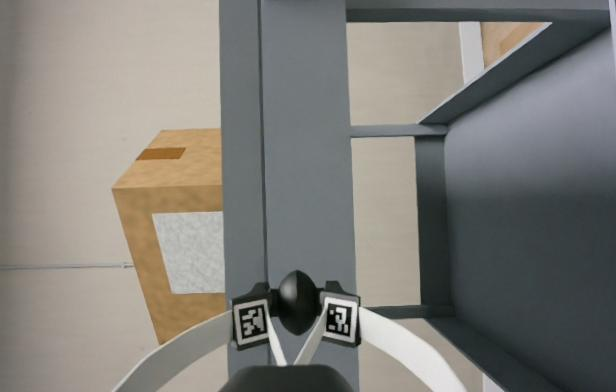

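move(
  blocking=false,
  r1={"joints":{"gripper_m":0.135}},
)

wait(
  seconds=3,
)

move(
  blocking=false,
  r1={"joints":{"arm_m":0.215},"contact_limits":{"arm_m":0.0},"pace":"slow"},
)

wait(
  seconds=2,
)

move(
  blocking=false,
  r1={"joints":{"gripper_m":-0.02}},
)

wait(
  seconds=3,
  cameras=["r1_wrist_camera"],
)

Scene clock: 2058.63 s.
move: r1 moving
r1.base_odometry: x=+0.271 y=+1.292 heading=-0.241
r1.turned_by_wheels: +0.000
r1.turned_by_imu: +0.000
r1.base_tilt: forward=-1.6 right=+1.3
r1.lidar_m: 0.63 2.01 2.65 2.65 1.22 1.15 0.84 0.81 1.10 2.01 2.08 0.66
r1.base_status: not commanded
r1.joint_positions: lift_m=+0.648 arm_m=+0.165 wrist_yaw_rad=+0.000 wrist_pitch_rad=+0.001 wrist_roll_rad=+1.568 gripper_m=+0.005
r1.joint_status: gripper_m moving
r1.measured_speeds: all 0
r1.motor_effort: lift_m=+20(20) arm_m=+5(5) wheel_0=+2(2) wheel_1=+0(0) wheel_2=+0(0)
r1.servo_current: wrist_yaw_rad=46(65) wrist_pitch_rad=52(52) wrist_roll_rad=46(59) gripper_m=78(78)
r1.contact_limits: arm_m 0
r1.hand_pose: x=+0.6242 y=-0.0875 z=+0.8260 quat_wxyz=(+0.708, +0.706, +0.000, +0.000) (m; r1's base frame)
r1.wrist_depth_mm: - - 247 - 327 1397 - / - - 246 306 - - - / - - 591 306 - - - / - 539 530 304 - - - / - 580 564 303 - - - / - 634 208 203 178 - - / - 132 167 161 147 - -
r2: as last shown
r2.base_tilt: forward=-0.7 right=+0.1
r2.lidar_m: 1.37 0.48 1.95 3.19 3.28 4.25 - 2.38 1.64 1.54 1.59 1.51
r2.motor_effort: lift_m=+21(21) arm_m=+5(6) wheel_0=+9(9) wheel_1=-5(5) wheel_2=+2(2)
r2.servo_current: wrist_yaw_rad=39(59) wrist_pitch_rad=46(46) wrist_roll_rad=52(59) gripper_m=91(104)
r2.wrist_depth_mm: - - 243 163 239 237 236 / - - 244 163 239 238 236 / - - 247 164 241 240 237 / - - 248 165 243 241 239 / - - 249 167 243 242 240 / - - 185 167 181 243 242 / - - 251 - 246 244 242
pictures: none

Scene clock: 2060.50 s.
earlier move: r1 done
r1.base_odometry: x=+0.271 y=+1.292 heading=-0.241
r1.turned_by_wheels: +0.000
r1.turned_by_imu: +0.000
r1.base_tilt: forward=-1.6 right=+1.3
r1.lidar_m: 0.61 2.00 2.67 2.65 1.20 1.17 0.82 0.81 1.08 2.01 2.06 0.64
r1.base_status: not commanded
r1.joint_positions: lift_m=+0.648 arm_m=+0.165 wrist_yaw_rad=+0.000 wrist_pitch_rad=+0.001 wrist_roll_rad=+1.568 gripper_m=+0.135
r1.joint_status: all done
r1.measured_speeds: all 0
r1.motor_effort: lift_m=+20(20) arm_m=+5(5) wheel_0=+2(2) wheel_1=+0(0) wheel_2=+0(0)
r1.servo_current: wrist_yaw_rad=33(65) wrist_pitch_rad=39(52) wrist_roll_rad=59(65) gripper_m=39(98)
r1.contact_limits: arm_m 0
r1.hand_pose: x=+0.6242 y=-0.0875 z=+0.8259 quat_wxyz=(+0.708, +0.706, +0.000, +0.000) (m; r1's base frame)
r1.wrist_depth_mm: - - 247 - 332 1336 - / - - 246 307 - - - / - 621 580 304 - - - / - 530 530 304 - - - / - 564 569 303 - - - / - 193 242 300 187 194 - / - - 239 142 - - -
r2.base_odometry: x=-2.171 y=-2.248 heading=-2.157
r2.turned_by_wheels: +0.000
r2.turned_by_imu: +0.000
r2.base_tilt: forward=-0.7 right=+0.1
r2.lidar_m: 1.37 0.47 1.93 3.19 3.30 4.25 - 2.38 1.63 1.53 1.58 1.47
r2.base_status: not commanded
r2.joint_positions: lift_m=+0.850 arm_m=+0.205 wrist_yaw_rad=+1.674 wrist_pitch_rad=+0.002 wrist_roll_rad=+0.000 gripper_m=-0.029
r2.joint_status: not commanded
r2.measured_speeds: all 0
r2.motor_effort: lift_m=+21(21) arm_m=+6(6) wheel_0=+9(9) wheel_1=-4(5) wheel_2=+2(3)
r2.servo_current: wrist_yaw_rad=39(59) wrist_pitch_rad=46(46) wrist_roll_rad=46(59) gripper_m=98(104)
r2.hand_pose: x=+0.4329 y=+0.2959 z=+1.0275 quat_wxyz=(+0.670, -0.001, +0.001, +0.743) (m; r2's base frame)
r2.wrist_depth_mm: - - 243 163 239 236 236 / - - 244 163 239 237 236 / - - 245 165 243 239 238 / - - 247 165 242 241 238 / - - 248 167 245 240 241 / - - 184 166 181 243 240 / - - 251 - 245 243 243
wait: 1.87 of 3 s (r1 has come to rest)
pictures: none

Scene clock: 2061.00 s.
move: r1 moving
r1.base_odometry: x=+0.271 y=+1.292 heading=-0.241
r1.turned_by_wheels: +0.000
r1.turned_by_imu: +0.000
r1.base_tilt: forward=-1.6 right=+1.3
r1.lidar_m: 0.60 2.02 2.69 2.69 1.19 1.15 0.84 0.81 1.10 2.01 2.06 0.64
r1.base_status: not commanded
r1.joint_positions: lift_m=+0.648 arm_m=+0.178 wrist_yaw_rad=+0.000 wrist_pitch_rad=+0.001 wrist_roll_rad=+1.568 gripper_m=+0.135
r1.joint_status: arm_m moving
r1.measured_speeds: translate_m=+0.000 strafe_m=+0.000 rotate_rad=+0.000 lift_m=+0.000 arm_m=+0.049 wrist_yaw_rad=+0.000 wrist_pitch_rad=+0.000 wrist_roll_rad=+0.000
r1.motor_effort: lift_m=+20(20) arm_m=+6(7) wheel_0=+2(2) wheel_1=+0(0) wheel_2=+0(0)
r1.servo_current: wrist_yaw_rad=46(52) wrist_pitch_rad=39(46) wrist_roll_rad=52(59) gripper_m=39(46)
r1.contact_limits: arm_m 0
r1.hand_pose: x=+0.6368 y=-0.0875 z=+0.8259 quat_wxyz=(+0.708, +0.706, +0.000, +0.000) (m; r1's base frame)
r1.wrist_depth_mm: - - 244 - - 1537 - / - - - 296 - - - / - 609 569 294 - - - / - 525 512 293 - - - / - 549 559 - - - - / - 192 230 - 187 194 - / - - 228 142 - - -
r2: as last shown
r2.lidar_m: 1.39 0.48 1.93 3.20 3.28 4.27 - 2.37 1.65 1.54 1.60 1.49
r2.motor_effort: lift_m=+21(21) arm_m=+5(6) wheel_0=+8(9) wheel_1=-4(4) wheel_2=+2(3)
r2.servo_current: wrist_yaw_rad=52(59) wrist_pitch_rad=46(46) wrist_roll_rad=46(52) gripper_m=104(104)
r2.wrist_depth_mm: - - 244 163 239 237 235 / - - 245 164 240 239 236 / - - 246 165 242 240 236 / - - 247 165 243 241 239 / - - 249 167 245 242 241 / - - 185 166 181 243 241 / - - 251 - 246 245 243
pictures: none

Scene clock: 2062.20 s.
earlier move: r1 done
r1.base_odometry: x=+0.271 y=+1.292 heading=-0.241
r1.turned_by_wheels: +0.000
r1.turned_by_imu: +0.000
r1.base_tilt: forward=-1.6 right=+1.3
r1.lidar_m: 0.62 2.03 2.68 2.67 1.22 1.17 0.83 0.81 1.06 2.02 2.07 0.65
r1.base_status: not commanded
r1.joint_positions: lift_m=+0.648 arm_m=+0.215 wrist_yaw_rad=+0.000 wrist_pitch_rad=+0.001 wrist_roll_rad=+1.568 gripper_m=+0.135
r1.joint_status: all done
r1.measured_speeds: all 0
r1.motor_effort: lift_m=+20(20) arm_m=+5(8) wheel_0=+2(2) wheel_1=+0(0) wheel_2=+0(0)
r1.servo_current: wrist_yaw_rad=59(59) wrist_pitch_rad=39(52) wrist_roll_rad=52(65) gripper_m=46(46)
r1.contact_limits: arm_m 0
r1.hand_pose: x=+0.6741 y=-0.0875 z=+0.8259 quat_wxyz=(+0.708, +0.706, +0.000, +0.000) (m; r1's base frame)
r1.wrist_depth_mm: - - 196 257 - 1430 - / - - 195 256 - - - / - 554 195 254 - - - / - 488 473 253 854 - - / - 521 512 252 253 - - / - 193 191 253 187 194 - / - 152 190 142 - - -
r2.base_odometry: x=-2.171 y=-2.248 heading=-2.157
r2.turned_by_wheels: +0.000
r2.turned_by_imu: +0.000
r2.base_tilt: forward=-0.7 right=+0.0
r2.lidar_m: 1.39 0.48 1.94 3.20 3.26 4.24 - 2.36 1.65 1.55 1.61 1.49
r2.base_status: not commanded
r2.joint_positions: lift_m=+0.850 arm_m=+0.205 wrist_yaw_rad=+1.674 wrist_pitch_rad=+0.002 wrist_roll_rad=+0.000 gripper_m=-0.029
r2.joint_status: not commanded
r2.measured_speeds: all 0
r2.motor_effort: lift_m=+21(21) arm_m=+5(6) wheel_0=+9(9) wheel_1=-4(5) wheel_2=+2(3)
r2.servo_current: wrist_yaw_rad=46(59) wrist_pitch_rad=46(46) wrist_roll_rad=52(59) gripper_m=98(104)
r2.hand_pose: x=+0.4329 y=+0.2959 z=+1.0275 quat_wxyz=(+0.670, -0.001, +0.001, +0.743) (m; r2's base frame)
r2.wrist_depth_mm: - - 243 163 238 237 236 / - - 246 164 240 237 237 / - - 246 165 241 239 237 / - - 247 164 242 240 240 / - - 249 167 244 242 240 / - - 184 166 181 243 242 / - - 251 - 247 243 242
wait: 1.20 of 2 s (r1 has come to rest)
pictures: none

Scene clock: 2062.70 s.
move: r1 moving
r1.base_odometry: x=+0.271 y=+1.292 heading=-0.241
r1.turned_by_wheels: +0.000
r1.turned_by_imu: +0.000
r1.base_tilt: forward=-1.6 right=+1.3
r1.lidar_m: 0.61 2.02 2.68 2.67 1.19 1.18 0.86 0.82 1.10 2.02 2.04 0.66
r1.base_status: not commanded
r1.joint_positions: lift_m=+0.648 arm_m=+0.215 wrist_yaw_rad=+0.000 wrist_pitch_rad=+0.001 wrist_roll_rad=+1.568 gripper_m=+0.123
r1.joint_status: gripper_m moving
r1.measured_speeds: all 0
r1.motor_effort: lift_m=+20(20) arm_m=+5(5) wheel_0=+2(2) wheel_1=+0(0) wheel_2=+0(0)
r1.servo_current: wrist_yaw_rad=39(59) wrist_pitch_rad=39(46) wrist_roll_rad=39(65) gripper_m=85(85)
r1.contact_limits: arm_m 0
r1.hand_pose: x=+0.6741 y=-0.0875 z=+0.8259 quat_wxyz=(+0.708, +0.706, +0.000, +0.000) (m; r1's base frame)
r1.wrist_depth_mm: - - 195 257 - 1430 - / - - 195 255 - - - / - 554 194 254 - - - / - 488 473 253 854 - - / - 512 517 253 252 - - / - 194 186 252 193 186 - / - 142 - 148 - - -
r2: as last shown
r2.base_tilt: forward=-0.7 right=+0.1
r2.lidar_m: 1.39 0.46 1.93 3.17 3.29 4.25 - 2.38 1.65 1.56 1.59 1.49
r2.motor_effort: lift_m=+21(21) arm_m=+5(6) wheel_0=+9(9) wheel_1=-4(5) wheel_2=+2(2)
r2.servo_current: wrist_yaw_rad=59(65) wrist_pitch_rad=46(46) wrist_roll_rad=46(52) gripper_m=98(104)
r2.wrist_depth_mm: - - 242 163 239 237 235 / - - 245 163 241 238 236 / - - 246 165 242 239 236 / - - 247 164 243 241 238 / - - 249 167 244 242 239 / - - 185 167 181 243 241 / - - 251 - 247 244 243
pictures: none

Scene clock: 2064.57 s.
earlier move: r1 done
r1.base_odometry: x=+0.271 y=+1.292 heading=-0.241
r1.turned_by_wheels: +0.000
r1.turned_by_imu: +0.000
r1.base_tilt: forward=-1.6 right=+1.3
r1.lidar_m: 0.61 2.01 2.64 2.66 1.22 1.17 0.86 0.80 1.12 2.00 2.06 0.64
r1.base_status: not commanded
r1.joint_positions: lift_m=+0.648 arm_m=+0.215 wrist_yaw_rad=+0.000 wrist_pitch_rad=-0.014 wrist_roll_rad=+1.568 gripper_m=-0.019
r1.joint_status: all done
r1.measured_speeds: all 0
r1.motor_effort: lift_m=+17(20) arm_m=+2(5) wheel_0=+1(2) wheel_1=+0(0) wheel_2=+0(0)
r1.servo_current: wrist_yaw_rad=39(72) wrist_pitch_rad=78(78) wrist_roll_rad=46(72) gripper_m=72(202)
r1.contact_limits: arm_m 0
r1.hand_pose: x=+0.6742 y=-0.0875 z=+0.8304 quat_wxyz=(+0.708, +0.706, -0.005, +0.005) (m; r1's base frame)
r1.wrist_depth_mm: - - - 246 246 - 1336 / - - - 247 245 - - / - 525 549 246 245 - - / - 488 488 246 245 - - / - 535 539 246 244 - - / - - 188 186 180 - - / - 143 173 180 163 - -
r2.base_odometry: x=-2.171 y=-2.248 heading=-2.157
r2.turned_by_wheels: +0.000
r2.turned_by_imu: +0.000
r2.base_tilt: forward=-0.7 right=+0.1
r2.lidar_m: 1.38 0.46 1.95 3.19 3.28 4.27 - 2.40 1.66 1.53 1.60 1.50
r2.base_status: not commanded
r2.joint_positions: lift_m=+0.850 arm_m=+0.205 wrist_yaw_rad=+1.674 wrist_pitch_rad=+0.002 wrist_roll_rad=+0.000 gripper_m=-0.029
r2.joint_status: not commanded
r2.measured_speeds: all 0
r2.motor_effort: lift_m=+21(21) arm_m=+5(6) wheel_0=+9(9) wheel_1=-4(5) wheel_2=+2(3)
r2.servo_current: wrist_yaw_rad=46(65) wrist_pitch_rad=39(46) wrist_roll_rad=52(59) gripper_m=98(104)
r2.hand_pose: x=+0.4329 y=+0.2959 z=+1.0275 quat_wxyz=(+0.670, -0.001, +0.001, +0.743) (m; r2's base frame)
r2.wrist_depth_mm: - - 244 163 238 236 235 / - - 245 164 239 237 236 / - - 246 164 241 238 237 / - - 247 164 243 240 239 / - - 249 167 244 241 240 / - - 185 167 181 243 241 / - - 251 - 246 243 243
wait: 1.87 of 3 s (r1 has come to rest)
pictures: r1_wrist_camera
Images, in order (width x height): r1_wrist_camera 616x392.

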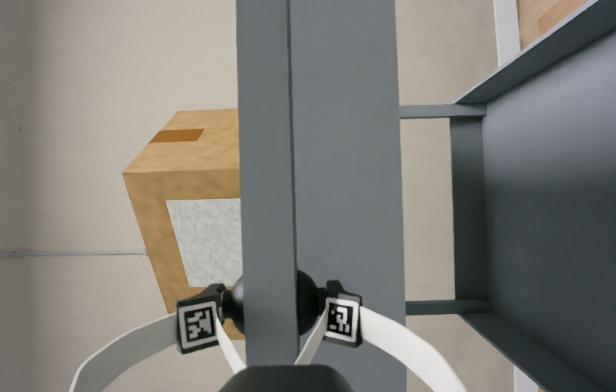

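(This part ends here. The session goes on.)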